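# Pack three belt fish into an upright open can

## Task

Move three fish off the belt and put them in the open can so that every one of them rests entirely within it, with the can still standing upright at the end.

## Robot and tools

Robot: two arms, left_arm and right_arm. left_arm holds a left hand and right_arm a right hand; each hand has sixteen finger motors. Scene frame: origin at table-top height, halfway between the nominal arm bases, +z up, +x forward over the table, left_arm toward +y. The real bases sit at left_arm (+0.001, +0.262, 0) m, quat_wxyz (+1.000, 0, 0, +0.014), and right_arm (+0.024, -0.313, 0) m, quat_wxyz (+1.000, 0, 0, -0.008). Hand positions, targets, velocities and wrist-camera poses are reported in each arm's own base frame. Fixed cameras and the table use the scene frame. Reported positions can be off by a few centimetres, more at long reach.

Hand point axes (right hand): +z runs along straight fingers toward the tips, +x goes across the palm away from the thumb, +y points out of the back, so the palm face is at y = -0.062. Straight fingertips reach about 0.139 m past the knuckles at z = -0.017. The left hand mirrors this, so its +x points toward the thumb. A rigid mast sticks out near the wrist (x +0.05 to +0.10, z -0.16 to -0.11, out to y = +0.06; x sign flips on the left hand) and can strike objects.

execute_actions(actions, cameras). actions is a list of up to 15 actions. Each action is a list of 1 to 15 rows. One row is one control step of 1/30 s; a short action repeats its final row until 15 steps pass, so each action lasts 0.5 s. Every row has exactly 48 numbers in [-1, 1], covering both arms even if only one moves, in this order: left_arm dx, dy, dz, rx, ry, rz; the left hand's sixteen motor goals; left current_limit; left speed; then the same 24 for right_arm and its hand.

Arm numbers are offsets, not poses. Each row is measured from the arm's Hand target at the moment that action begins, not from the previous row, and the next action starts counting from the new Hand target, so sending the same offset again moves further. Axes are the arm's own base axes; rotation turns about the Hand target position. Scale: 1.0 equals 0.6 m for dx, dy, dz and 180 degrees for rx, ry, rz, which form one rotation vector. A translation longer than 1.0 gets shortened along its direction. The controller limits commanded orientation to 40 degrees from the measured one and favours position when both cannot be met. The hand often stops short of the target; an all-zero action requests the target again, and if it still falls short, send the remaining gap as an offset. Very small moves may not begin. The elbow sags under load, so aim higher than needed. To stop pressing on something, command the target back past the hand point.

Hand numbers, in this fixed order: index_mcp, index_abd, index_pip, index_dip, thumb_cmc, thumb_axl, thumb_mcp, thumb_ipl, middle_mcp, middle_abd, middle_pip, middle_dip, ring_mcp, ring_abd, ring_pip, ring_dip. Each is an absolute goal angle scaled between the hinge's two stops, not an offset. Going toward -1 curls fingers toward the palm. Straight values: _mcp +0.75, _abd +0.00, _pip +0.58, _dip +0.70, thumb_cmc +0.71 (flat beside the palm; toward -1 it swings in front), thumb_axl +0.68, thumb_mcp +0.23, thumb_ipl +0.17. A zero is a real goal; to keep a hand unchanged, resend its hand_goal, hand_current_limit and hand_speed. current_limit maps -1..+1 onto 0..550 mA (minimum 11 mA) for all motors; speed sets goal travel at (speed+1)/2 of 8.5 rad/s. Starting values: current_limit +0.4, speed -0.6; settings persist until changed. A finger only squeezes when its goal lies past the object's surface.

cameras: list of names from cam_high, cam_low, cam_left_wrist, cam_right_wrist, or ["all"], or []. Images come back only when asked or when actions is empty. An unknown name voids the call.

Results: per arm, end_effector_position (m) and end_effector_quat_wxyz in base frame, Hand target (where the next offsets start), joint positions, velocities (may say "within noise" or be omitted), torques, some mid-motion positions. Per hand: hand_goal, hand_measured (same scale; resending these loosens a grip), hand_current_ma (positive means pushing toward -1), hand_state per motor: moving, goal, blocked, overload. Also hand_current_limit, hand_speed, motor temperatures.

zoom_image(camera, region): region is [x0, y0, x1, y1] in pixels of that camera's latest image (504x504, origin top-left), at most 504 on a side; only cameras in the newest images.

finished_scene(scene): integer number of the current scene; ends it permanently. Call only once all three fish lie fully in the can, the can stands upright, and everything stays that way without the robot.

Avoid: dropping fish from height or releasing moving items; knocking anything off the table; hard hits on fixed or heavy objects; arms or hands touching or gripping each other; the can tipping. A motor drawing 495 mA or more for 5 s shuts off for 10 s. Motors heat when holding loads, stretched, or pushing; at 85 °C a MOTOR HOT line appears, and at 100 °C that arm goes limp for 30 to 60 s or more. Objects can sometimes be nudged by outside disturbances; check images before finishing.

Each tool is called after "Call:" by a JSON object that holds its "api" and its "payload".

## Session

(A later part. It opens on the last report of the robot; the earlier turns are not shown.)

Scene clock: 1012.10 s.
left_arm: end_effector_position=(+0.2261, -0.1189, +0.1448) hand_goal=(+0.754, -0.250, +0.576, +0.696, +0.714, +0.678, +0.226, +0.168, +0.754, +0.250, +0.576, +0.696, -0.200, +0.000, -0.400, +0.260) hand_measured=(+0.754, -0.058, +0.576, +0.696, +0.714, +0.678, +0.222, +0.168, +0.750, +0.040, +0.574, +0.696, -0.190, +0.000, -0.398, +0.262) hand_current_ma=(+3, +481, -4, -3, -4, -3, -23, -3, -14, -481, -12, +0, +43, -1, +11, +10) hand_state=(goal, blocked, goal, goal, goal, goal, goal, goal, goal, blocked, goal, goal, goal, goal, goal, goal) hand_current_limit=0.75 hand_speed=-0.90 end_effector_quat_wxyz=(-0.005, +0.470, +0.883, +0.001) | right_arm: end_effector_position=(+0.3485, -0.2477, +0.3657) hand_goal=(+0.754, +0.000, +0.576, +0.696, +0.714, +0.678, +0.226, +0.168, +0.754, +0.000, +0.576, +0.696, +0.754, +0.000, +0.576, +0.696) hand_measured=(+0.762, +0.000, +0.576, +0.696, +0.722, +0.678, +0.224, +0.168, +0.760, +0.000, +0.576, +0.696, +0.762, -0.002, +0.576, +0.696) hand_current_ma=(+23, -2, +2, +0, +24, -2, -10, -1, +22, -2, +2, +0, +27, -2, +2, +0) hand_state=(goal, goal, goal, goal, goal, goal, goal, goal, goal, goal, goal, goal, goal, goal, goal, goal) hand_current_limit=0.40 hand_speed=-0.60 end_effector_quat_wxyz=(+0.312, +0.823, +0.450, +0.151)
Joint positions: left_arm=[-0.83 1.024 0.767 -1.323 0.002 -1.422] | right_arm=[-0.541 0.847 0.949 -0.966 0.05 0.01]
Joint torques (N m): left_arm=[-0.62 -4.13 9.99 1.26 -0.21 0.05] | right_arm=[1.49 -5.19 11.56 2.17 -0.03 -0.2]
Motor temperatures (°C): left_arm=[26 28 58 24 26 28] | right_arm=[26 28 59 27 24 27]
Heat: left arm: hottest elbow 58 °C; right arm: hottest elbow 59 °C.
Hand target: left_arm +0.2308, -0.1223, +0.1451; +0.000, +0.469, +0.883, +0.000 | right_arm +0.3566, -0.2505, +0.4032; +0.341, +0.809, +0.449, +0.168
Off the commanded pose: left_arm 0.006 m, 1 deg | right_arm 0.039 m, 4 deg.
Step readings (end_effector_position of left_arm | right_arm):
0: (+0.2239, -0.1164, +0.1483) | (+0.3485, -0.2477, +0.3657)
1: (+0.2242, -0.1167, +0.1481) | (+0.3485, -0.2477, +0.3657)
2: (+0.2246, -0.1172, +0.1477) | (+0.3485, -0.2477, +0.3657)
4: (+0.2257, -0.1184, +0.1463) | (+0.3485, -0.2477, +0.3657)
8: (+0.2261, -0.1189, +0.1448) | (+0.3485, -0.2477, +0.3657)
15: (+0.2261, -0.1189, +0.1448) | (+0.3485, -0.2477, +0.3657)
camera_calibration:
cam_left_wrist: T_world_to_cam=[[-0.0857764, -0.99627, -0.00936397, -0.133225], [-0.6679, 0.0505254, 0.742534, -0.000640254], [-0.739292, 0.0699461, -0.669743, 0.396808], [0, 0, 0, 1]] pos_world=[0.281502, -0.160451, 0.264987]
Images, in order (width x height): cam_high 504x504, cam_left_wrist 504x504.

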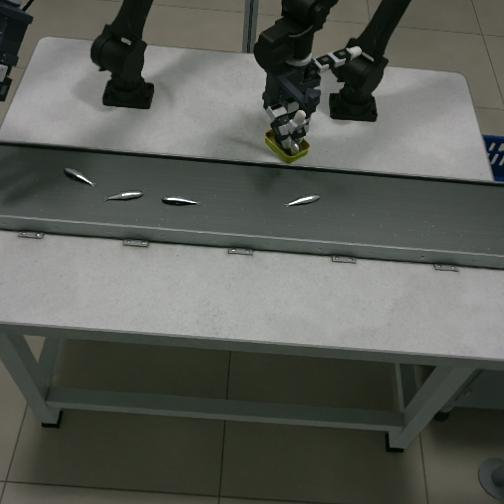

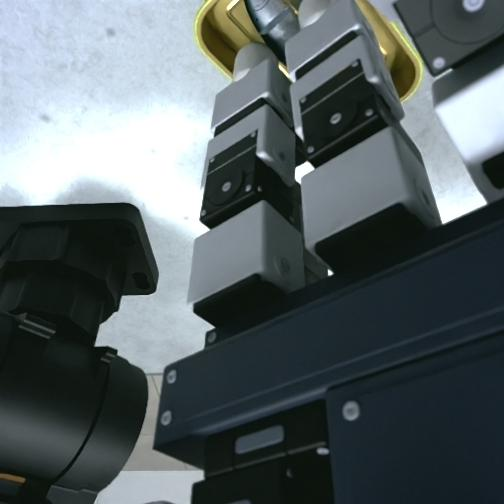

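Call:
{"api": "execute_actions", "payload": {"actions": [[[0.004,-0.008,-0.006,0,0,0,0.754,-0.25,0.576,0.696,0.714,0.678,0.226,0.168,0.754,0.25,0.576,0.696,-0.2,0,-0.4,0.26,0.75,-0.9,0,0,0,0,0,0,0.754,0,0.576,0.696,0.714,0.678,0.226,0.168,0.754,0,0.576,0.696,0.754,0,0.576,0.696,0.4,-0.6]]], "cameras": ["cam_left_wrist", "cam_high"]}}

Call:
{"api": "zoom_image", "payload": {"camera": "cam_high", "region": [250, 90, 330, 170]}}

Call:
{"api": "zoom_image", "payload": {"camera": "cam_left_wrist", "region": [180, 0, 440, 120]}}

Scene clock: 1029.70 s.
left_arm: end_effector_position=(+0.2290, -0.1220, +0.1403) hand_goal=(+0.754, -0.250, +0.576, +0.696, +0.714, +0.678, +0.226, +0.168, +0.754, +0.250, +0.576, +0.696, -0.200, +0.000, -0.400, +0.260) hand_measured=(+0.754, -0.058, +0.576, +0.696, +0.714, +0.678, +0.222, +0.168, +0.750, +0.040, +0.574, +0.696, -0.190, +0.000, -0.398, +0.262) hand_current_ma=(+3, +481, -4, -3, -4, -3, -23, -3, -14, -481, -12, +0, +43, -1, +11, +10) hand_state=(goal, blocked, goal, goal, goal, goal, goal, goal, goal, blocked, goal, goal, goal, goal, goal, goal) hand_current_limit=0.75 hand_speed=-0.90 end_effector_quat_wxyz=(-0.006, +0.470, +0.883, +0.001) | right_arm: end_effector_position=(+0.3485, -0.2477, +0.3657) hand_goal=(+0.754, +0.000, +0.576, +0.696, +0.714, +0.678, +0.226, +0.168, +0.754, +0.000, +0.576, +0.696, +0.754, +0.000, +0.576, +0.696) hand_measured=(+0.762, +0.000, +0.576, +0.696, +0.722, +0.678, +0.224, +0.168, +0.760, +0.000, +0.576, +0.696, +0.762, -0.002, +0.576, +0.696) hand_current_ma=(+23, -2, +2, +0, +24, -2, -10, -1, +22, -2, +2, +0, +27, -2, +2, +0) hand_state=(goal, goal, goal, goal, goal, goal, goal, goal, goal, goal, goal, goal, goal, goal, goal, goal) hand_current_limit=0.40 hand_speed=-0.60 end_effector_quat_wxyz=(+0.312, +0.823, +0.450, +0.151)
Joint positions: left_arm=[-0.83 1.044 0.767 -1.307 0.002 -1.423] | right_arm=[-0.541 0.847 0.949 -0.966 0.05 0.01]
Joint torques (N m): left_arm=[-1.08 -4.25 10.11 1.26 -0.21 0] | right_arm=[1.73 -4.84 11.54 2.33 -0.07 -0.19]
Motor temperatures (°C): left_arm=[26 28 58 24 26 28] | right_arm=[26 28 59 27 24 27]
Heat: left arm: hottest elbow 58 °C; right arm: hottest elbow 59 °C.
Hand target: left_arm +0.2332, -0.1271, +0.1415; +0.000, +0.469, +0.883, +0.000 | right_arm +0.3566, -0.2505, +0.4032; +0.341, +0.809, +0.449, +0.168
Off the commanded pose: left_arm 0.007 m, 1 deg | right_arm 0.039 m, 4 deg.
Step readings (end_effector_position of left_arm | right_arm):
0: (+0.2261, -0.1189, +0.1448) | (+0.3485, -0.2477, +0.3657)
1: (+0.2265, -0.1192, +0.1445) | (+0.3485, -0.2477, +0.3657)
2: (+0.2271, -0.1199, +0.1440) | (+0.3485, -0.2477, +0.3657)
4: (+0.2284, -0.1214, +0.1423) | (+0.3485, -0.2477, +0.3657)
8: (+0.2290, -0.1220, +0.1403) | (+0.3485, -0.2477, +0.3657)
15: (+0.2290, -0.1220, +0.1403) | (+0.3485, -0.2477, +0.3657)
camera_calibration:
cam_left_wrist: T_world_to_cam=[[-0.0850348, -0.996312, -0.0114328, -0.135973], [-0.666428, 0.0483418, 0.744001, 0.0040026], [-0.740704, 0.0708851, -0.668081, 0.396241], [0, 0, 0, 1]] pos_world=[0.284603, -0.163753, 0.260189]
Images, in order (width x height): cam_high 504x504, cam_left_wrist 504x504.

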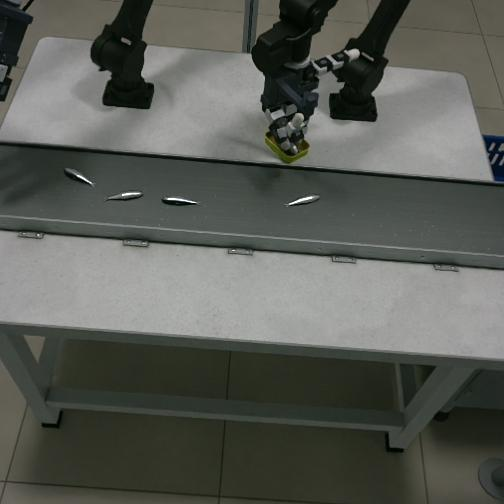

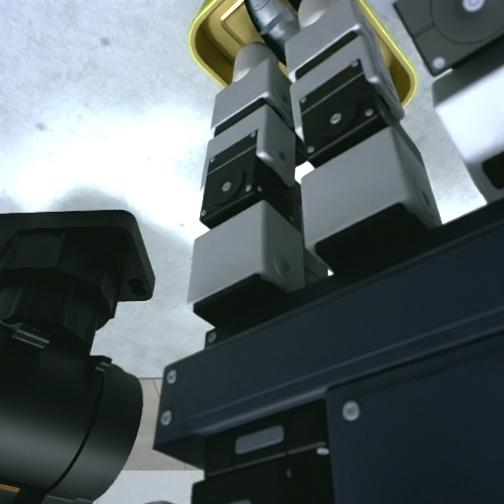

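Scaled by 6.300 from the camera's 504x504 image, which has a finer 720x720 frame.

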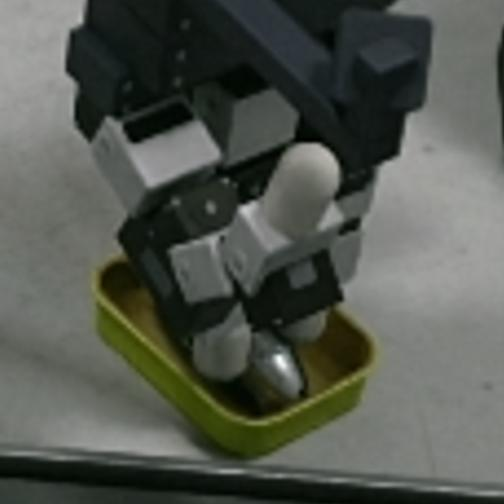

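Scaled by 1.938 from the camera's 504x504 image, which has a finer 720x720 frame.

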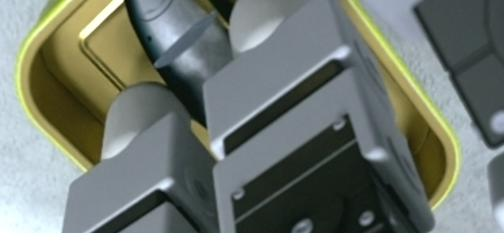

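Call:
{"api": "execute_actions", "payload": {"actions": [[[0,0,-0.005,0,0,0,0.754,-0.25,0.576,0.696,0.714,0.678,0.226,0.168,0.754,0.25,0.576,0.696,-0.2,0,-0.4,0.26,0.75,-0.9,0,0,0,0,0,0,0.754,0,0.576,0.696,0.714,0.678,0.226,0.168,0.754,0,0.576,0.696,0.754,0,0.576,0.696,0.4,-0.6]],[[0,0,0,0,0,0,0.754,-0.022,0.576,0.696,0.714,0.678,0.226,0.168,0.754,0.006,0.576,0.696,-0.2,0,-0.4,0.26,0.4,-0.95,0,0,0,0,0,0,0.754,0,0.576,0.696,0.714,0.678,0.226,0.168,0.754,0,0.576,0.696,0.754,0,0.576,0.696,0.4,-0.6]]], "cameras": ["cam_left_wrist", "cam_high"]}}

Call:
{"api": "zoom_image", "payload": {"camera": "cam_high", "region": [250, 90, 330, 170]}}

Call:
{"api": "zoom_image", "payload": {"camera": "cam_left_wrist", "region": [180, 0, 440, 120]}}

Scene clock: 1050.33 s.
left_arm: end_effector_position=(+0.2304, -0.1236, +0.1402) hand_goal=(+0.754, -0.022, +0.576, +0.696, +0.714, +0.678, +0.226, +0.168, +0.754, +0.006, +0.576, +0.696, -0.200, +0.000, -0.400, +0.260) hand_measured=(+0.754, -0.026, +0.576, +0.696, +0.714, +0.678, +0.222, +0.168, +0.750, +0.014, +0.574, +0.696, -0.190, +0.000, -0.398, +0.262) hand_current_ma=(+3, -12, -4, -3, -4, -3, -23, -3, -14, +30, -12, +0, +43, -1, +11, +10) hand_state=(goal, goal, goal, goal, goal, goal, goal, goal, goal, goal, goal, goal, goal, goal, goal, goal) hand_current_limit=0.40 hand_speed=-0.95 end_effector_quat_wxyz=(-0.002, +0.470, +0.883, +0.000) | right_arm: end_effector_position=(+0.3485, -0.2477, +0.3657) hand_goal=(+0.754, +0.000, +0.576, +0.696, +0.714, +0.678, +0.226, +0.168, +0.754, +0.000, +0.576, +0.696, +0.754, +0.000, +0.576, +0.696) hand_measured=(+0.762, +0.000, +0.576, +0.696, +0.722, +0.678, +0.224, +0.168, +0.760, +0.000, +0.576, +0.696, +0.762, -0.002, +0.576, +0.696) hand_current_ma=(+23, -2, +2, +0, +24, -2, -10, -1, +22, -2, +2, +0, +27, -2, +2, +0) hand_state=(goal, goal, goal, goal, goal, goal, goal, goal, goal, goal, goal, goal, goal, goal, goal, goal) hand_current_limit=0.40 hand_speed=-0.60 end_effector_quat_wxyz=(+0.312, +0.823, +0.450, +0.151)
Joint positions: left_arm=[-0.83 1.044 0.767 -1.298 0.002 -1.423] | right_arm=[-0.541 0.847 0.949 -0.966 0.05 0.01]
Joint torques (N m): left_arm=[-1.08 -4.19 9.54 1.32 -0.21 0.01] | right_arm=[1.61 -5.13 11.49 2.15 -0.06 -0.18]
Motor temperatures (°C): left_arm=[26 28 57 24 26 28] | right_arm=[26 28 59 27 24 27]
Heat: left arm: hottest elbow 57 °C; right arm: hottest elbow 59 °C.
Hand target: left_arm +0.2332, -0.1272, +0.1385; +0.000, +0.469, +0.883, +0.000 | right_arm +0.3566, -0.2505, +0.4032; +0.341, +0.809, +0.449, +0.168
Off the commanded pose: left_arm 0.005 m, 0 deg | right_arm 0.039 m, 4 deg.
Step readings (end_effector_position of left_arm | right_arm):
0: (+0.2290, -0.1220, +0.1403) | (+0.3485, -0.2477, +0.3657)
1: (+0.2292, -0.1222, +0.1403) | (+0.3485, -0.2477, +0.3657)
2: (+0.2295, -0.1226, +0.1403) | (+0.3485, -0.2477, +0.3657)
4: (+0.2302, -0.1233, +0.1402) | (+0.3485, -0.2477, +0.3657)
8: (+0.2304, -0.1236, +0.1402) | (+0.3485, -0.2477, +0.3657)
15: (+0.2304, -0.1236, +0.1402) | (+0.3485, -0.2477, +0.3657)
16: (+0.2304, -0.1236, +0.1402) | (+0.3485, -0.2477, +0.3657)
17: (+0.2304, -0.1236, +0.1402) | (+0.3485, -0.2477, +0.3657)
19: (+0.2304, -0.1236, +0.1402) | (+0.3485, -0.2477, +0.3657)
23: (+0.2304, -0.1236, +0.1402) | (+0.3485, -0.2477, +0.3657)
30: (+0.2304, -0.1236, +0.1402) | (+0.3485, -0.2477, +0.3657)
camera_calibration:
cam_left_wrist: T_world_to_cam=[[-0.0849663, -0.996369, -0.00543592, -0.138387], [-0.670798, 0.0531671, 0.739732, 0.00736398], [-0.736757, 0.0664987, -0.672879, 0.396629], [0, 0, 0, 1]] pos_world=[0.285401, -0.164651, 0.260684]
Images, in order (width x height): cam_high 504x504, cam_left_wrist 504x504.

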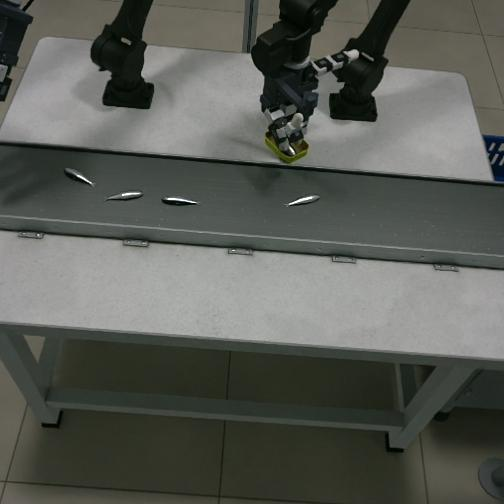

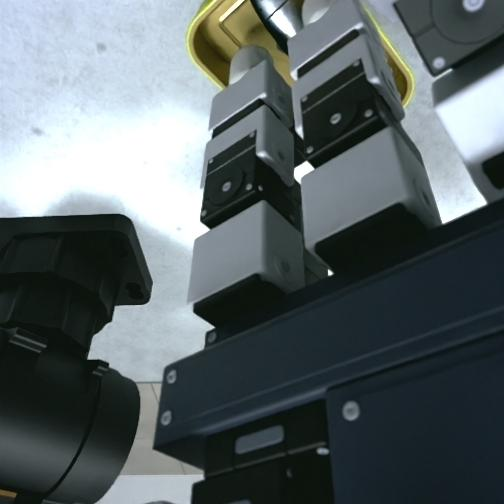

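Scaled by 6.300 from the camera's 504x504 image, which has a finer 720x720 frame.

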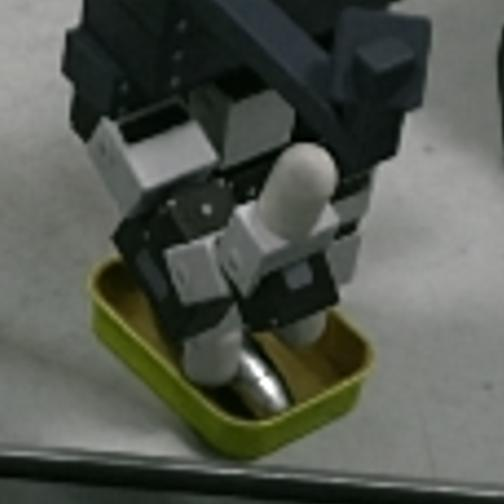

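Scaled by 1.938 from the camera's 504x504 image, which has a finer 720x720 frame.

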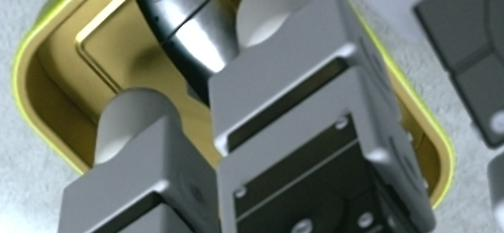

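Call:
{"api": "execute_actions", "payload": {"actions": [[[0.016,-0.012,0.05,0,0,0,0.754,-0.022,0.576,0.696,0.714,0.678,0.226,0.168,0.754,0.006,0.576,0.696,-0.2,0,-0.4,0.26,0.4,-0.95,0,0,0,0,0,0,0.754,0,0.576,0.696,0.714,0.678,0.226,0.168,0.754,0,0.576,0.696,0.754,0,0.576,0.696,0.4,-0.6]],[[0,0,0.05,0,0,0,0.754,-0.022,0.576,0.696,0.714,0.678,0.226,0.168,0.754,0.006,0.576,0.696,-0.2,0,-0.4,0.26,0.4,-0.95,0,0,0,0,0,0,0.754,0,0.576,0.696,0.714,0.678,0.226,0.168,0.754,0,0.576,0.696,0.754,0,0.576,0.696,0.4,-0.6]],[[0,0,0.08,0,0,0,0.754,-0.022,0.576,0.696,0.714,0.678,0.226,0.168,0.754,0.006,0.576,0.696,-0.2,0,-0.4,0.26,0.4,-0.95,0,0,0,0,0,0,0.754,0,0.576,0.696,0.714,0.678,0.226,0.168,0.754,0,0.576,0.696,0.754,0,0.576,0.696,0.4,-0.6]]], "cameras": ["cam_left_wrist", "cam_high"]}}

Call:
{"api": "zoom_image", "payload": {"camera": "cam_high", "region": [258, 115, 318, 175]}}

Scene clock: 1069.60 s.
left_arm: end_effector_position=(+0.2366, -0.1300, +0.2300) hand_goal=(+0.754, -0.022, +0.576, +0.696, +0.714, +0.678, +0.226, +0.168, +0.754, +0.006, +0.576, +0.696, -0.200, +0.000, -0.400, +0.260) hand_measured=(+0.754, -0.024, +0.576, +0.696, +0.714, +0.678, +0.220, +0.168, +0.750, +0.006, +0.574, +0.696, -0.190, +0.000, -0.398, +0.262) hand_current_ma=(+0, -6, -4, -3, -4, -3, -33, -3, -14, +3, -12, +0, +46, -1, +11, +10) hand_state=(goal, goal, goal, goal, goal, goal, goal, goal, goal, goal, goal, goal, goal, goal, goal, goal) hand_current_limit=0.40 hand_speed=-0.95 end_effector_quat_wxyz=(-0.015, +0.470, +0.882, +0.005) | right_arm: end_effector_position=(+0.3485, -0.2477, +0.3657) hand_goal=(+0.754, +0.000, +0.576, +0.696, +0.714, +0.678, +0.226, +0.168, +0.754, +0.000, +0.576, +0.696, +0.754, +0.000, +0.576, +0.696) hand_measured=(+0.762, +0.000, +0.576, +0.696, +0.722, +0.678, +0.224, +0.168, +0.760, +0.000, +0.576, +0.696, +0.762, -0.002, +0.576, +0.696) hand_current_ma=(+23, -2, +2, +0, +24, -2, -10, -1, +22, -2, +2, +0, +27, -2, +2, +0) hand_state=(goal, goal, goal, goal, goal, goal, goal, goal, goal, goal, goal, goal, goal, goal, goal, goal) hand_current_limit=0.40 hand_speed=-0.60 end_effector_quat_wxyz=(+0.312, +0.823, +0.450, +0.151)
Joint positions: left_arm=[-0.83 1.049 1.008 -1.563 0 -1.422] | right_arm=[-0.541 0.847 0.949 -0.966 0.05 0.01]
Joint torques (N m): left_arm=[-0.32 -5.77 13.31 0.12 -0.18 0.08] | right_arm=[1.67 -5.13 11.55 2.02 -0.06 -0.19]
Motor temperatures (°C): left_arm=[26 28 57 24 26 28] | right_arm=[26 28 59 27 24 27]
Heat: left arm: hottest elbow 57 °C; right arm: hottest elbow 59 °C.
Hand target: left_arm +0.2428, -0.1343, +0.2465; +0.000, +0.469, +0.883, +0.000 | right_arm +0.3566, -0.2505, +0.4032; +0.341, +0.809, +0.449, +0.168
Off the commanded pose: left_arm 0.018 m, 2 deg | right_arm 0.039 m, 4 deg.
Step readings (end_effector_position of left_arm | right_arm):
0: (+0.2304, -0.1236, +0.1402) | (+0.3485, -0.2477, +0.3657)
1: (+0.2297, -0.1228, +0.1413) | (+0.3485, -0.2477, +0.3657)
2: (+0.2291, -0.1221, +0.1432) | (+0.3485, -0.2477, +0.3657)
4: (+0.2291, -0.1221, +0.1472) | (+0.3485, -0.2477, +0.3657)
8: (+0.2313, -0.1244, +0.1520) | (+0.3485, -0.2477, +0.3657)
15: (+0.2311, -0.1242, +0.1523) | (+0.3485, -0.2477, +0.3657)
16: (+0.2303, -0.1234, +0.1548) | (+0.3485, -0.2477, +0.3657)
17: (+0.2289, -0.1218, +0.1586) | (+0.3485, -0.2477, +0.3657)
19: (+0.2288, -0.1217, +0.1679) | (+0.3485, -0.2477, +0.3657)
23: (+0.2338, -0.1271, +0.1795) | (+0.3485, -0.2477, +0.3657)
30: (+0.2336, -0.1269, +0.1804) | (+0.3485, -0.2477, +0.3657)
31: (+0.2326, -0.1258, +0.1844) | (+0.3485, -0.2477, +0.3657)
32: (+0.2302, -0.1230, +0.1902) | (+0.3485, -0.2477, +0.3657)
34: (+0.2297, -0.1224, +0.2062) | (+0.3485, -0.2477, +0.3657)
38: (+0.2367, -0.1300, +0.2280) | (+0.3485, -0.2477, +0.3657)
45: (+0.2366, -0.1300, +0.2300) | (+0.3485, -0.2477, +0.3657)
camera_calibration:
cam_left_wrist: T_world_to_cam=[[-0.0860704, -0.995937, -0.0264652, -0.13854], [-0.656815, 0.0367492, 0.753156, -0.0631115], [-0.749123, 0.0822072, -0.65731, 0.463452], [0, 0, 0, 1]] pos_world=[0.293806, -0.173757, 0.348498]
Images, in order (width x height): cam_high 504x504, cam_left_wrist 504x504.

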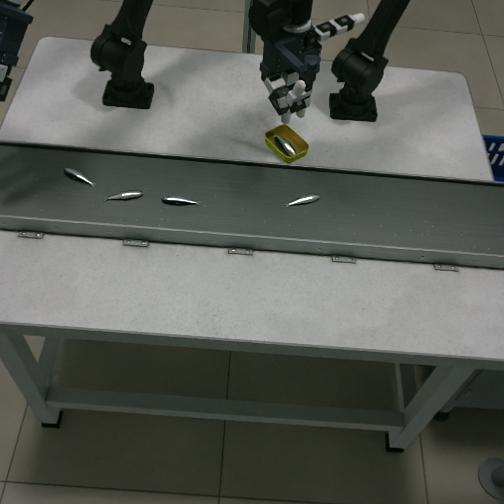

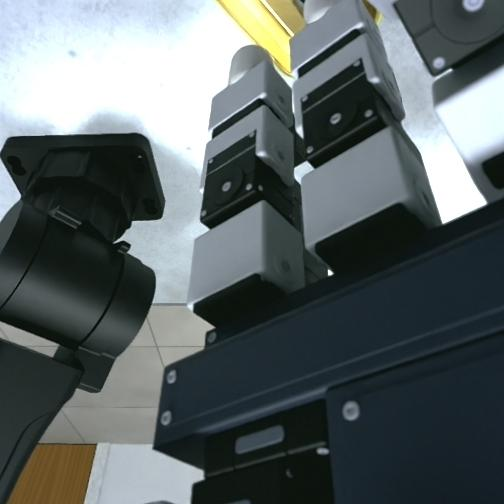

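Scaled by 8.400 from the camera's 504x504 image, which has a finer 720x720 frame.

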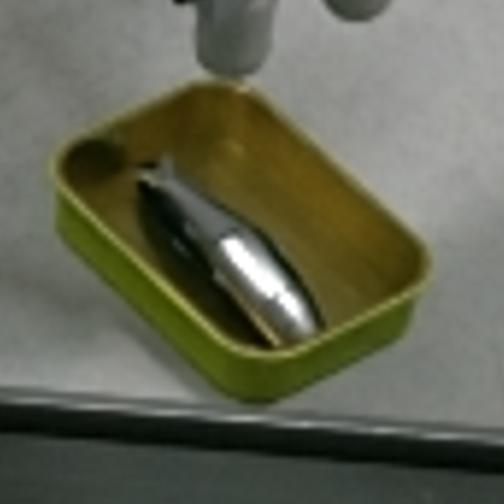

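Call:
{"api": "execute_actions", "payload": {"actions": [[[-0.0315,-0.0007,-0.05,0,0,0,0.754,0.0,0.576,0.696,0.714,0.678,0.226,0.168,-0.07,0.006,-0.3,-0.17,-0.2,0,-0.4,0.26,0.4,-0.6,0,0,0,0,0,0,0.754,0,0.576,0.696,0.714,0.678,0.226,0.168,0.754,0,0.576,0.696,0.754,0,0.576,0.696,0.4,-0.6]],[[0,0,-0.07,0,0,0,0.754,0.0,0.576,0.696,0.714,0.678,0.226,0.168,-0.07,0.006,-0.3,-0.17,-0.2,0,-0.4,0.26,0.4,-0.6,0,0,0,0,0,0,0.754,0,0.576,0.696,0.714,0.678,0.226,0.168,0.754,0,0.576,0.696,0.754,0,0.576,0.696,0.4,-0.6]]], "cameras": ["cam_left_wrist", "cam_high"]}}

Call:
{"api": "zoom_image", "payload": {"camera": "cam_high", "region": [250, 90, 330, 170]}}

Call:
{"api": "zoom_image", "payload": {"camera": "cam_left_wrist", "region": [180, 0, 440, 120]}}

Scene clock: 1132.37 s.
left_arm: end_effector_position=(+0.2212, -0.1292, +0.1729) hand_goal=(+0.754, +0.000, +0.576, +0.696, +0.714, +0.678, +0.226, +0.168, -0.070, +0.006, -0.300, -0.170, -0.200, +0.000, -0.400, +0.260) hand_measured=(+0.754, -0.002, +0.576, +0.696, +0.714, +0.678, +0.222, +0.168, -0.054, +0.006, -0.294, -0.166, -0.190, +0.000, -0.398, +0.262) hand_current_ma=(-3, -7, -4, -3, -3, -3, -25, -3, +80, +2, +30, +14, +44, -1, +11, +10) hand_state=(goal, goal, goal, goal, goal, goal, goal, goal, goal, goal, goal, goal, goal, goal, goal, goal) hand_current_limit=0.40 hand_speed=-0.60 end_effector_quat_wxyz=(-0.008, +0.468, +0.884, +0.002) | right_arm: end_effector_position=(+0.3485, -0.2477, +0.3657) hand_goal=(+0.754, +0.000, +0.576, +0.696, +0.714, +0.678, +0.226, +0.168, +0.754, +0.000, +0.576, +0.696, +0.754, +0.000, +0.576, +0.696) hand_measured=(+0.762, +0.000, +0.576, +0.696, +0.722, +0.678, +0.224, +0.168, +0.760, +0.000, +0.576, +0.696, +0.762, -0.002, +0.576, +0.696) hand_current_ma=(+23, -2, +2, +0, +24, -2, -10, -1, +22, -2, +2, +0, +27, -2, +2, +0) hand_state=(goal, goal, goal, goal, goal, goal, goal, goal, goal, goal, goal, goal, goal, goal, goal, goal) hand_current_limit=0.40 hand_speed=-0.60 end_effector_quat_wxyz=(+0.312, +0.823, +0.450, +0.151)
Joint positions: left_arm=[-0.872 1.026 0.843 -1.405 0.001 -1.469] | right_arm=[-0.541 0.847 0.949 -0.966 0.05 0.01]
Joint torques (N m): left_arm=[-1.26 -4.89 10.17 1.31 -0.27 0] | right_arm=[1.61 -4.48 11.51 2.22 -0.01 -0.2]
Motor temperatures (°C): left_arm=[26 28 60 24 26 28] | right_arm=[26 28 60 27 24 27]
Heat: left arm: hottest elbow 60 °C; right arm: hottest elbow 60 °C.
Hand target: left_arm +0.2239, -0.1348, +0.1744; +0.000, +0.469, +0.883, +0.000 | right_arm +0.3566, -0.2505, +0.4032; +0.341, +0.809, +0.449, +0.168
Off the commanded pose: left_arm 0.006 m, 1 deg | right_arm 0.039 m, 4 deg.
Step readings (end_effector_position of left_arm | right_arm):
0: (+0.2366, -0.1300, +0.2300) | (+0.3485, -0.2477, +0.3657)
1: (+0.2356, -0.1301, +0.2277) | (+0.3485, -0.2477, +0.3657)
2: (+0.2348, -0.1314, +0.2252) | (+0.3485, -0.2477, +0.3657)
4: (+0.2296, -0.1325, +0.2180) | (+0.3485, -0.2477, +0.3657)
8: (+0.2239, -0.1321, +0.2131) | (+0.3485, -0.2477, +0.3657)
15: (+0.2240, -0.1324, +0.2131) | (+0.3485, -0.2477, +0.3657)
16: (+0.2240, -0.1325, +0.2079) | (+0.3485, -0.2477, +0.3657)
17: (+0.2261, -0.1349, +0.2023) | (+0.3485, -0.2477, +0.3657)
19: (+0.2247, -0.1333, +0.1860) | (+0.3485, -0.2477, +0.3657)
23: (+0.2199, -0.1276, +0.1731) | (+0.3485, -0.2477, +0.3657)
30: (+0.2212, -0.1292, +0.1729) | (+0.3485, -0.2477, +0.3657)
camera_calibration:
cam_left_wrist: T_world_to_cam=[[-0.080924, -0.99661, -0.0148298, -0.143899], [-0.665248, 0.0429262, 0.745387, -0.0262642], [-0.742224, 0.0701852, -0.666467, 0.412844], [0, 0, 0, 1]] pos_world=[0.277305, -0.171259, 0.29259]
Images, in order (width x height): cam_high 504x504, cam_left_wrist 504x504.

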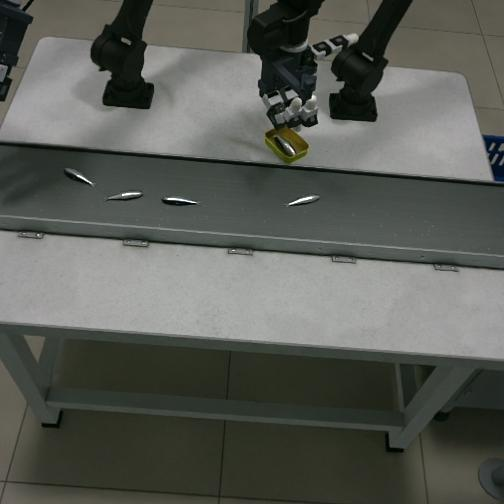

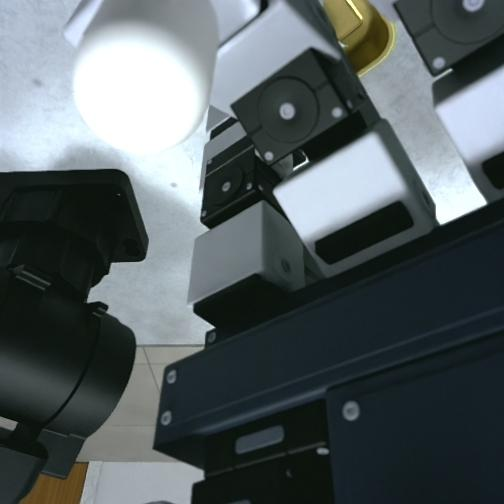

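Scaled by 6.300 from the camera's 504x504 image, which has a finer 720x720 frame.

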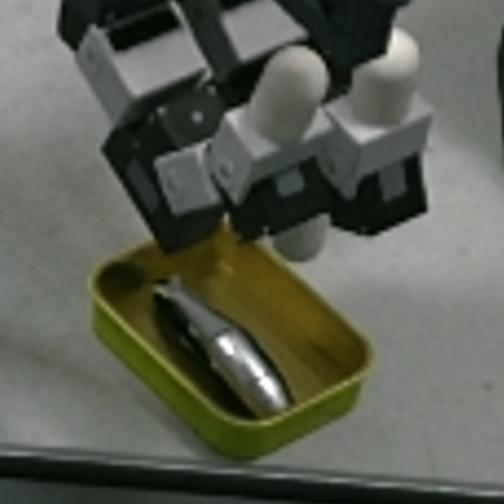

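Scaled by 1.938 from the camera's 504x504 image, which has a finer 720x720 frame.

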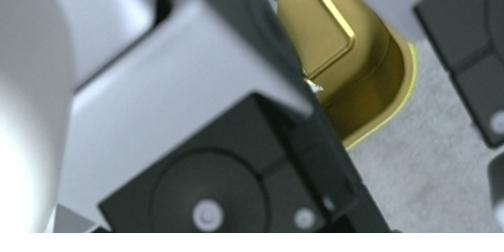

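Call:
{"api": "execute_actions", "payload": {"actions": [[[0,0,-0.04,0,0,0,0.754,0.0,0.576,0.696,0.714,0.678,0.226,0.168,-0.07,0.006,-0.3,-0.17,-0.2,0,-0.4,0.26,0.4,-0.6,0,0,0,0,0,0,0.754,0,0.576,0.696,0.714,0.678,0.226,0.168,0.754,0,0.576,0.696,0.754,0,0.576,0.696,0.4,-0.6]],[[0,0,-0.035,0,0,0,0.754,0.0,0.576,0.696,0.714,0.678,0.226,0.168,-0.07,0.006,-0.3,-0.17,-0.2,0,-0.4,0.26,0.4,-0.6,0,0,0,0,0,0,0.754,0,0.576,0.696,0.714,0.678,0.226,0.168,0.754,0,0.576,0.696,0.754,0,0.576,0.696,0.4,-0.6]]], "cameras": ["cam_left_wrist", "cam_high"]}}

Call:
{"api": "zoom_image", "payload": {"camera": "cam_high", "region": [250, 90, 330, 170]}}

Scene clock: 1156.43 s.
left_arm: end_effector_position=(+0.2229, -0.1312, +0.1316) hand_goal=(+0.754, +0.000, +0.576, +0.696, +0.714, +0.678, +0.226, +0.168, -0.070, +0.006, -0.300, -0.170, -0.200, +0.000, -0.400, +0.260) hand_measured=(+0.754, -0.002, +0.576, +0.696, +0.714, +0.678, +0.222, +0.168, -0.056, +0.006, -0.294, -0.166, -0.190, +0.000, -0.398, +0.262) hand_current_ma=(-3, -4, -4, -3, -1, -3, -24, -3, +67, +2, +27, +14, +44, -1, +11, +10) hand_state=(goal, goal, goal, goal, goal, goal, goal, goal, goal, goal, goal, goal, goal, goal, goal, goal) hand_current_limit=0.40 hand_speed=-0.60 end_effector_quat_wxyz=(-0.002, +0.467, +0.884, +0.000) | right_arm: end_effector_position=(+0.3485, -0.2477, +0.3657) hand_goal=(+0.754, +0.000, +0.576, +0.696, +0.714, +0.678, +0.226, +0.168, +0.754, +0.000, +0.576, +0.696, +0.754, +0.000, +0.576, +0.696) hand_measured=(+0.762, +0.000, +0.576, +0.696, +0.722, +0.678, +0.224, +0.168, +0.760, +0.000, +0.576, +0.696, +0.762, -0.002, +0.576, +0.696) hand_current_ma=(+23, -2, +2, +0, +24, -2, -10, -1, +22, -2, +2, +0, +27, -2, +2, +0) hand_state=(goal, goal, goal, goal, goal, goal, goal, goal, goal, goal, goal, goal, goal, goal, goal, goal) hand_current_limit=0.40 hand_speed=-0.60 end_effector_quat_wxyz=(+0.312, +0.823, +0.450, +0.151)
Joint positions: left_arm=[-0.872 1.056 0.752 -1.271 0.001 -1.47] | right_arm=[-0.541 0.847 0.949 -0.966 0.05 0.01]
Joint torques (N m): left_arm=[-1.2 -4.72 9.1 1.26 -0.26 0.02] | right_arm=[1.32 -4.78 11.52 2.09 -0.04 -0.19]
Motor temperatures (°C): left_arm=[26 28 59 24 26 28] | right_arm=[26 28 60 27 24 27]
Heat: left arm: hottest elbow 59 °C; right arm: hottest elbow 60 °C.
Hand target: left_arm +0.2239, -0.1348, +0.1294; +0.000, +0.469, +0.883, +0.000 | right_arm +0.3566, -0.2505, +0.4032; +0.341, +0.809, +0.449, +0.168
Off the commanded pose: left_arm 0.004 m, 0 deg | right_arm 0.039 m, 4 deg.
Step readings (end_effector_position of left_arm | right_arm):
0: (+0.2212, -0.1292, +0.1729) | (+0.3485, -0.2477, +0.3657)
1: (+0.2215, -0.1296, +0.1706) | (+0.3485, -0.2477, +0.3657)
2: (+0.2233, -0.1317, +0.1674) | (+0.3485, -0.2477, +0.3657)
4: (+0.2238, -0.1323, +0.1596) | (+0.3485, -0.2477, +0.3657)
8: (+0.2221, -0.1303, +0.1529) | (+0.3485, -0.2477, +0.3657)
15: (+0.2228, -0.1311, +0.1527) | (+0.3485, -0.2477, +0.3657)
16: (+0.2229, -0.1312, +0.1503) | (+0.3485, -0.2477, +0.3657)
17: (+0.2244, -0.1330, +0.1475) | (+0.3485, -0.2477, +0.3657)
19: (+0.2241, -0.1327, +0.1397) | (+0.3485, -0.2477, +0.3657)
23: (+0.2222, -0.1304, +0.1320) | (+0.3485, -0.2477, +0.3657)
30: (+0.2229, -0.1312, +0.1316) | (+0.3485, -0.2477, +0.3657)
camera_calibration:
cam_left_wrist: T_world_to_cam=[[-0.0796902, -0.996801, -0.00613066, -0.147808], [-0.671151, 0.0491064, 0.739693, 0.00849288], [-0.737025, 0.0630608, -0.672917, 0.385444], [0, 0, 0, 1]] pos_world=[0.278003, -0.172058, 0.252184]
Images, in order (width x height): cam_high 504x504, cam_left_wrist 504x504.

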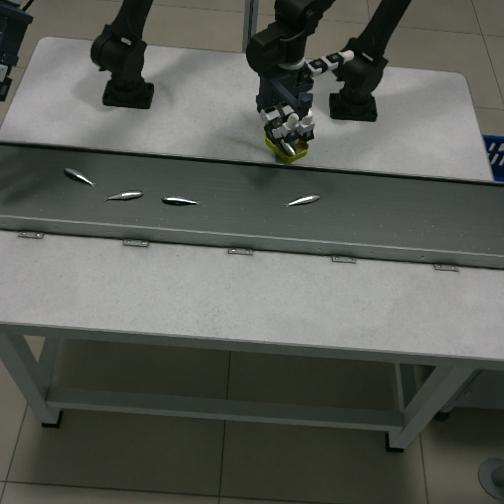

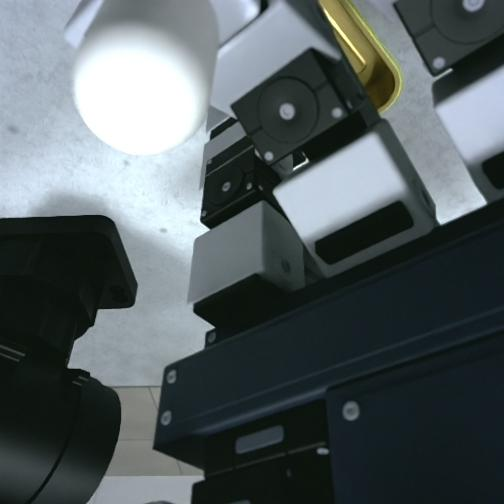

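Scaled by 6.300 from the camera's 504x504 image, which has a finer 720x720 frame.

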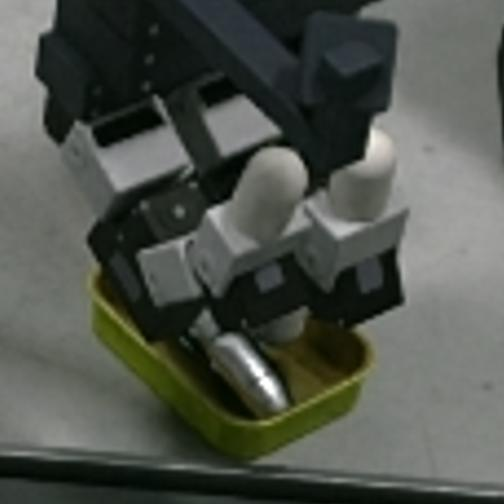

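Call:
{"api": "execute_actions", "payload": {"actions": [[[0,0,0,0,0,0,0.754,-0.2,0.576,0.696,0.714,0.678,0.226,0.168,-0.07,0.006,-0.3,-0.17,-0.2,0,-0.4,0.26,0.3,-0.93,0,0,0,0,0,0,0.754,0,0.576,0.696,0.714,0.678,0.226,0.168,0.754,0,0.576,0.696,0.754,0,0.576,0.696,0.4,-0.6]],[[0,0,0,0,0,0,0.754,-0.2,0.576,0.696,0.714,0.678,0.226,0.168,-0.07,0.006,-0.3,-0.17,-0.2,0,-0.4,0.26,0.3,-0.93,0,0,0,0,0,0,0.754,0,0.576,0.696,0.714,0.678,0.226,0.168,0.754,0,0.576,0.696,0.754,0,0.576,0.696,0.4,-0.6]]], "cameras": ["cam_high"]}}

Call:
{"api": "zoom_image", "payload": {"camera": "cam_high", "region": [250, 90, 330, 170]}}

Scene clock: 1168.80 s.
left_arm: end_effector_position=(+0.2229, -0.1312, +0.1316) hand_goal=(+0.754, -0.200, +0.576, +0.696, +0.714, +0.678, +0.226, +0.168, -0.070, +0.006, -0.300, -0.170, -0.200, +0.000, -0.400, +0.260) hand_measured=(+0.754, -0.190, +0.576, +0.696, +0.714, +0.678, +0.222, +0.168, -0.056, +0.006, -0.294, -0.166, -0.190, +0.000, -0.398, +0.262) hand_current_ma=(-3, +42, -4, -3, -1, -3, -24, -3, +67, +2, +27, +14, +44, -1, +11, +10) hand_state=(goal, goal, goal, goal, goal, goal, goal, goal, goal, goal, goal, goal, goal, goal, goal, goal) hand_current_limit=0.30 hand_speed=-0.93 end_effector_quat_wxyz=(-0.002, +0.467, +0.884, +0.000) | right_arm: end_effector_position=(+0.3485, -0.2477, +0.3657) hand_goal=(+0.754, +0.000, +0.576, +0.696, +0.714, +0.678, +0.226, +0.168, +0.754, +0.000, +0.576, +0.696, +0.754, +0.000, +0.576, +0.696) hand_measured=(+0.762, +0.000, +0.576, +0.696, +0.722, +0.678, +0.224, +0.168, +0.760, +0.000, +0.576, +0.696, +0.762, -0.002, +0.576, +0.696) hand_current_ma=(+23, -2, +2, +0, +24, -2, -10, -1, +22, -2, +2, +0, +27, -2, +2, +0) hand_state=(goal, goal, goal, goal, goal, goal, goal, goal, goal, goal, goal, goal, goal, goal, goal, goal) hand_current_limit=0.40 hand_speed=-0.60 end_effector_quat_wxyz=(+0.312, +0.823, +0.450, +0.151)
Joint positions: left_arm=[-0.872 1.056 0.752 -1.271 0.001 -1.47] | right_arm=[-0.541 0.847 0.949 -0.966 0.05 0.01]
Joint torques (N m): left_arm=[-1.14 -4.66 9.07 1.32 -0.24 0.02] | right_arm=[1.32 -4.72 11.37 2.14 -0.06 -0.2]
Motor temperatures (°C): left_arm=[26 28 59 24 26 28] | right_arm=[26 28 60 27 24 27]
Heat: left arm: hottest elbow 59 °C; right arm: hottest elbow 60 °C.
Hand target: left_arm +0.2239, -0.1348, +0.1294; +0.000, +0.469, +0.883, +0.000 | right_arm +0.3566, -0.2505, +0.4032; +0.341, +0.809, +0.449, +0.168
Off the commanded pose: left_arm 0.004 m, 0 deg | right_arm 0.039 m, 4 deg.
Step readings (end_effector_position of left_arm | right_arm):
0: (+0.2229, -0.1312, +0.1316) | (+0.3485, -0.2477, +0.3657)
1: (+0.2229, -0.1312, +0.1316) | (+0.3485, -0.2477, +0.3657)
2: (+0.2229, -0.1312, +0.1316) | (+0.3485, -0.2477, +0.3657)
4: (+0.2229, -0.1312, +0.1316) | (+0.3485, -0.2477, +0.3657)
8: (+0.2229, -0.1312, +0.1316) | (+0.3485, -0.2477, +0.3657)
15: (+0.2229, -0.1312, +0.1316) | (+0.3485, -0.2477, +0.3657)
16: (+0.2229, -0.1312, +0.1316) | (+0.3485, -0.2477, +0.3657)
17: (+0.2229, -0.1312, +0.1316) | (+0.3485, -0.2477, +0.3657)
19: (+0.2229, -0.1312, +0.1316) | (+0.3485, -0.2477, +0.3657)
23: (+0.2229, -0.1312, +0.1316) | (+0.3485, -0.2477, +0.3657)
30: (+0.2229, -0.1312, +0.1316) | (+0.3485, -0.2477, +0.3657)
Images, in order (width x height): cam_high 504x504.

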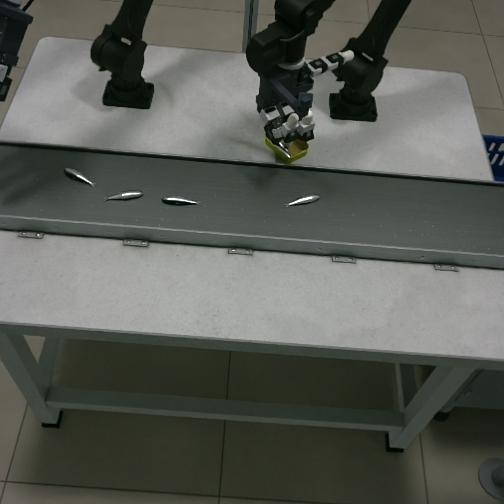

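Scaled by 6.300 from the camera's 504x504 image, which has a finer 720x720 frame.

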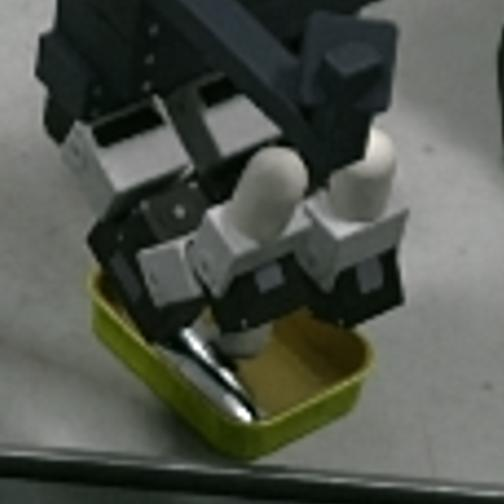

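Call:
{"api": "execute_actions", "payload": {"actions": [[[0.003,-0.002,0.05,0,0,0,0.754,-0.17,0.576,0.696,0.714,0.678,0.226,0.168,-0.07,0.006,-0.3,-0.17,-0.2,0,-0.4,0.26,0.3,-0.9,0,0,0,0,0,0,0.754,0,0.576,0.696,0.714,0.678,0.226,0.168,0.754,0,0.576,0.696,0.754,0,0.576,0.696,0.4,-0.6]],[[0,0,0.08,0,0,0,0.754,-0.1,0.576,0.696,0.714,0.678,0.226,0.168,-0.07,0.006,-0.3,-0.17,-0.2,0,-0.4,0.26,0.4,-0.6,0,0,0,0,0,0,0.754,0,0.576,0.696,0.714,0.678,0.226,0.168,0.754,0,0.576,0.696,0.754,0,0.576,0.696,0.4,-0.6]],[[0,0,0.1,0,0,0,0.754,0.1,0.576,0.696,0.714,0.678,0.226,0.168,0.754,-0.1,0.576,0.696,-0.2,0,-0.4,0.26,0.4,-0.6,0,0,0,0,0,0,0.754,0,0.576,0.696,0.714,0.678,0.226,0.168,0.754,0,0.576,0.696,0.754,0,0.576,0.696,0.4,-0.6]]], "cameras": ["cam_high"]}}

Call:
{"api": "zoom_image", "payload": {"camera": "cam_high", "region": [258, 115, 318, 175]}}

Call:
{"api": "zoom_image", "payload": {"camera": "cam_high", "region": [270, 160, 350, 240]}}

Scene clock: 1183.87 s.
left_arm: end_effector_position=(+0.2227, -0.1306, +0.2526) hand_goal=(+0.754, +0.100, +0.576, +0.696, +0.714, +0.678, +0.226, +0.168, +0.754, -0.100, +0.576, +0.696, -0.200, +0.000, -0.400, +0.260) hand_measured=(+0.752, +0.096, +0.576, +0.696, +0.714, +0.678, +0.220, +0.168, +0.750, -0.098, +0.572, +0.692, -0.190, +0.000, -0.398, +0.262) hand_current_ma=(-5, -15, -4, -3, -2, -3, -39, -4, -16, +11, -13, -13, +51, -1, +11, +10) hand_state=(goal, goal, goal, goal, goal, goal, goal, goal, goal, goal, goal, goal, goal, goal, goal, goal) hand_current_limit=0.40 hand_speed=-0.60 end_effector_quat_wxyz=(-0.013, +0.468, +0.884, +0.005) | right_arm: end_effector_position=(+0.3485, -0.2477, +0.3657) hand_goal=(+0.754, +0.000, +0.576, +0.696, +0.714, +0.678, +0.226, +0.168, +0.754, +0.000, +0.576, +0.696, +0.754, +0.000, +0.576, +0.696) hand_measured=(+0.762, +0.000, +0.576, +0.696, +0.722, +0.678, +0.224, +0.168, +0.760, +0.000, +0.576, +0.696, +0.762, -0.002, +0.576, +0.696) hand_current_ma=(+23, -2, +2, +0, +24, -2, -10, -1, +22, -2, +2, +0, +27, -2, +2, +0) hand_state=(goal, goal, goal, goal, goal, goal, goal, goal, goal, goal, goal, goal, goal, goal, goal, goal) hand_current_limit=0.40 hand_speed=-0.60 end_effector_quat_wxyz=(+0.312, +0.823, +0.450, +0.151)
Joint positions: left_arm=[-0.872 1.022 1.05 -1.626 0 -1.468] | right_arm=[-0.541 0.847 0.949 -0.966 0.05 0.01]
Joint torques (N m): left_arm=[-0.97 -5.6 13.18 0.06 -0.15 0.03] | right_arm=[1.03 -4.6 11.52 2.35 -0.05 -0.22]
Motor temperatures (°C): left_arm=[26 28 59 24 26 28] | right_arm=[26 28 60 27 24 27]
Heat: left arm: hottest elbow 59 °C; right arm: hottest elbow 60 °C.
Hand target: left_arm +0.2257, -0.1360, +0.2674; +0.000, +0.469, +0.883, +0.000 | right_arm +0.3566, -0.2505, +0.4032; +0.341, +0.809, +0.449, +0.168
Off the commanded pose: left_arm 0.016 m, 2 deg | right_arm 0.039 m, 4 deg.
Step readings (end_effector_position of left_arm | right_arm):
0: (+0.2229, -0.1312, +0.1316) | (+0.3485, -0.2477, +0.3657)
1: (+0.2215, -0.1296, +0.1322) | (+0.3485, -0.2477, +0.3657)
2: (+0.2200, -0.1277, +0.1337) | (+0.3485, -0.2477, +0.3657)
4: (+0.2169, -0.1241, +0.1357) | (+0.3485, -0.2477, +0.3657)
8: (+0.2153, -0.1221, +0.1363) | (+0.3485, -0.2477, +0.3657)
15: (+0.2150, -0.1218, +0.1363) | (+0.3485, -0.2477, +0.3657)
16: (+0.2144, -0.1209, +0.1406) | (+0.3485, -0.2477, +0.3657)
17: (+0.2122, -0.1183, +0.1467) | (+0.3485, -0.2477, +0.3657)
19: (+0.2126, -0.1189, +0.1640) | (+0.3485, -0.2477, +0.3657)
23: (+0.2204, -0.1281, +0.1893) | (+0.3485, -0.2477, +0.3657)
30: (+0.2208, -0.1286, +0.1927) | (+0.3485, -0.2477, +0.3657)
31: (+0.2198, -0.1272, +0.1976) | (+0.3485, -0.2477, +0.3657)
32: (+0.2166, -0.1234, +0.2042) | (+0.3485, -0.2477, +0.3657)
34: (+0.2158, -0.1224, +0.2237) | (+0.3485, -0.2477, +0.3657)
38: (+0.2229, -0.1308, +0.2501) | (+0.3485, -0.2477, +0.3657)
45: (+0.2227, -0.1306, +0.2526) | (+0.3485, -0.2477, +0.3657)
Images, in order (width x height): cam_high 504x504.

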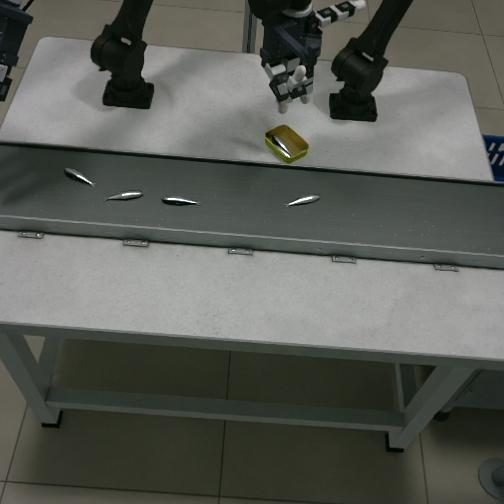

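Scaled by 8.400 from the camera's 504x504 image, which has a finer 720x720 frame.

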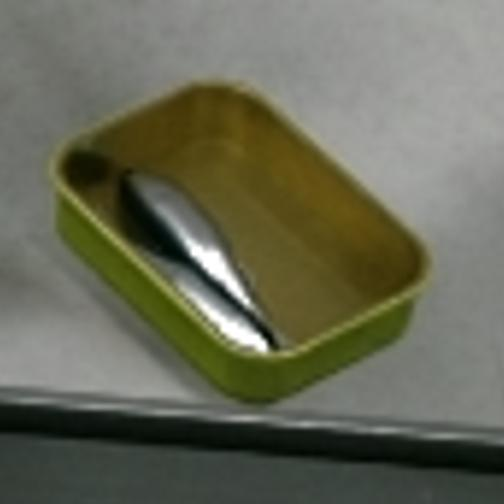

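Scaled by 6.300 from the camera's 504x504 image, which has a finer 720x720 frame.

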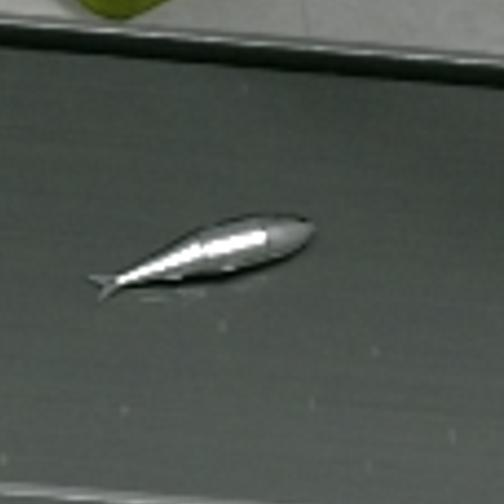

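Call:
{"api": "execute_actions", "payload": {"actions": [[[0.0907,-0.0375,0,0,0,-0.184,0.754,0.1,0.576,0.696,0.714,0.678,0.226,0.168,0.754,-0.1,0.576,0.696,-0.2,0,-0.4,0.26,0.4,-0.6,0,0,0,0,0,0,0.754,0,0.576,0.696,0.714,0.678,0.226,0.168,0.754,0,0.576,0.696,0.754,0,0.576,0.696,0.4,-0.6]],[[0.0907,-0.0375,0,0,0,-0.184,0.754,0.1,0.576,0.696,0.714,0.678,0.226,0.168,0.754,-0.1,0.576,0.696,-0.2,0,-0.4,0.26,0.4,-0.6,0,0,0,0,0,0,0.754,0,0.576,0.696,0.714,0.678,0.226,0.168,0.754,0,0.576,0.696,0.754,0,0.576,0.696,0.4,-0.6]],[[0.0907,-0.0375,0,0,0,-0.184,0.754,0.1,0.576,0.696,0.714,0.678,0.226,0.168,0.754,-0.1,0.576,0.696,-0.2,0,-0.4,0.26,0.4,-0.6,0,0,0,0,0,0,0.754,0,0.576,0.696,0.714,0.678,0.226,0.168,0.754,0,0.576,0.696,0.754,0,0.576,0.696,0.4,-0.6]]], "cameras": ["cam_left_wrist", "cam_high"]}}

Call:
{"api": "zoom_image", "payload": {"camera": "cam_left_wrist", "region": [180, 0, 340, 120]}}

Call:
{"api": "zoom_image", "payload": {"camera": "cam_high", "region": [260, 130, 360, 230]}}

Scene clock: 1233.70 s.
left_arm: end_effector_position=(+0.3765, -0.1974, +0.2432) hand_goal=(+0.754, +0.100, +0.576, +0.696, +0.714, +0.678, +0.226, +0.168, +0.754, -0.100, +0.576, +0.696, -0.200, +0.000, -0.400, +0.260) hand_measured=(+0.754, +0.098, +0.578, +0.696, +0.714, +0.678, +0.218, +0.168, +0.754, -0.100, +0.574, +0.694, -0.190, +0.000, -0.398, +0.262) hand_current_ma=(-3, -10, +5, -3, +3, -3, -43, -5, -2, -2, -5, -12, +50, +0, +11, +10) hand_state=(goal, goal, goal, goal, goal, goal, goal, goal, goal, goal, goal, goal, goal, goal, goal, goal) hand_current_limit=0.40 hand_speed=-0.60 end_effector_quat_wxyz=(-0.014, +0.976, +0.218, -0.016) | right_arm: end_effector_position=(+0.3485, -0.2477, +0.3657) hand_goal=(+0.754, +0.000, +0.576, +0.696, +0.714, +0.678, +0.226, +0.168, +0.754, +0.000, +0.576, +0.696, +0.754, +0.000, +0.576, +0.696) hand_measured=(+0.762, +0.000, +0.576, +0.696, +0.722, +0.678, +0.224, +0.168, +0.760, +0.000, +0.576, +0.696, +0.762, -0.002, +0.576, +0.696) hand_current_ma=(+23, -2, +2, +0, +24, -2, -10, -1, +22, -2, +2, +0, +27, -2, +2, +0) hand_state=(goal, goal, goal, goal, goal, goal, goal, goal, goal, goal, goal, goal, goal, goal, goal, goal) hand_current_limit=0.40 hand_speed=-0.60 end_effector_quat_wxyz=(+0.312, +0.823, +0.450, +0.151)
Joint positions: left_arm=[-0.388 1.269 1.221 -1.564 -0.004 0.743] | right_arm=[-0.541 0.847 0.949 -0.966 0.05 0.01]
Joint torques (N m): left_arm=[-0.67 -8.88 15.02 0.31 0.16 0.09] | right_arm=[1.38 -5.42 11.66 2.07 -0.05 -0.17]
Motor temperatures (°C): left_arm=[26 27 64 24 26 28] | right_arm=[26 27 61 27 24 27]
Heat: left arm: hottest elbow 64 °C; right arm: hottest elbow 61 °C.
Hand target: left_arm +0.3890, -0.2035, +0.2674; +0.000, +0.977, +0.214, +0.000 | right_arm +0.3566, -0.2505, +0.4032; +0.341, +0.809, +0.449, +0.168
Off the commanded pose: left_arm 0.028 m, 2 deg | right_arm 0.039 m, 4 deg.
Step readings (end_effector_position of left_arm | right_arm):
0: (+0.2227, -0.1306, +0.2526) | (+0.3485, -0.2477, +0.3657)
1: (+0.2297, -0.1322, +0.2544) | (+0.3485, -0.2477, +0.3657)
2: (+0.2385, -0.1346, +0.2567) | (+0.3485, -0.2477, +0.3657)
4: (+0.2499, -0.1399, +0.2568) | (+0.3485, -0.2477, +0.3657)
8: (+0.2629, -0.1437, +0.2536) | (+0.3485, -0.2477, +0.3657)
15: (+0.2699, -0.1496, +0.2516) | (+0.3485, -0.2477, +0.3657)
16: (+0.2763, -0.1511, +0.2531) | (+0.3485, -0.2477, +0.3657)
17: (+0.2841, -0.1531, +0.2547) | (+0.3485, -0.2477, +0.3657)
19: (+0.2994, -0.1537, +0.2526) | (+0.3485, -0.2477, +0.3657)
23: (+0.3167, -0.1534, +0.2449) | (+0.3485, -0.2477, +0.3657)
30: (+0.3197, -0.1692, +0.2441) | (+0.3485, -0.2477, +0.3657)
31: (+0.3242, -0.1711, +0.2453) | (+0.3485, -0.2477, +0.3657)
32: (+0.3311, -0.1731, +0.2475) | (+0.3485, -0.2477, +0.3657)
34: (+0.3544, -0.1759, +0.2514) | (+0.3485, -0.2477, +0.3657)
38: (+0.3835, -0.1814, +0.2492) | (+0.3485, -0.2477, +0.3657)
45: (+0.3790, -0.1944, +0.2420) | (+0.3485, -0.2477, +0.3657)
camera_calibration:
cam_left_wrist: T_world_to_cam=[[-0.971329, 0.234989, 0.0360704, 0.36785], [0.183093, 0.642617, 0.74399, -0.173117], [0.15165, 0.729263, -0.667217, 0.373473], [0, 0, 0, 1]] pos_world=[0.332363, -0.247553, 0.364716]
Images, in order (width x height): cam_high 504x504, cam_left_wrist 504x504.

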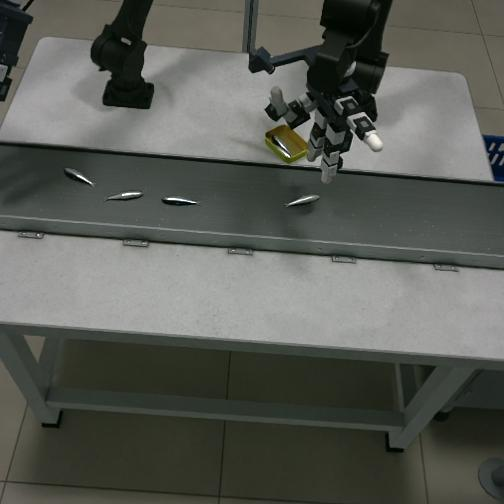

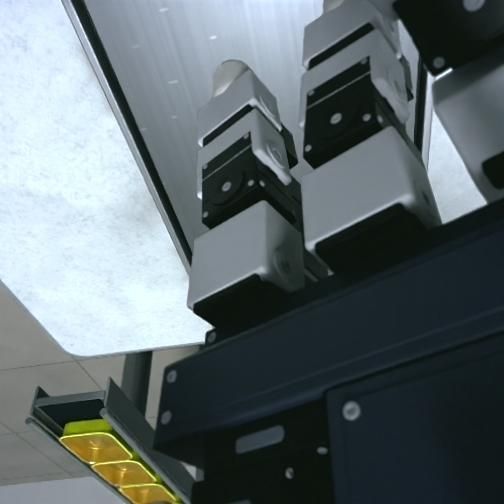

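Scaled by 3.150 from the camera's 504x504 image, which has a finer 720x720 frame.

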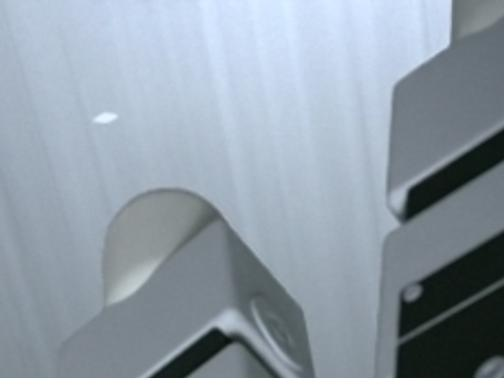

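Scaled by 5.040 from the camera's 504x504 image, which has a finer 720x720 frame.

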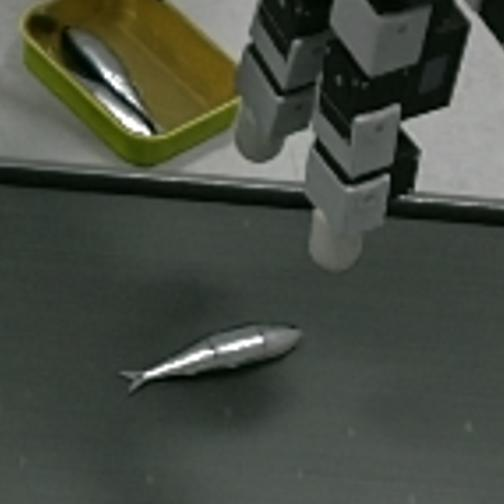

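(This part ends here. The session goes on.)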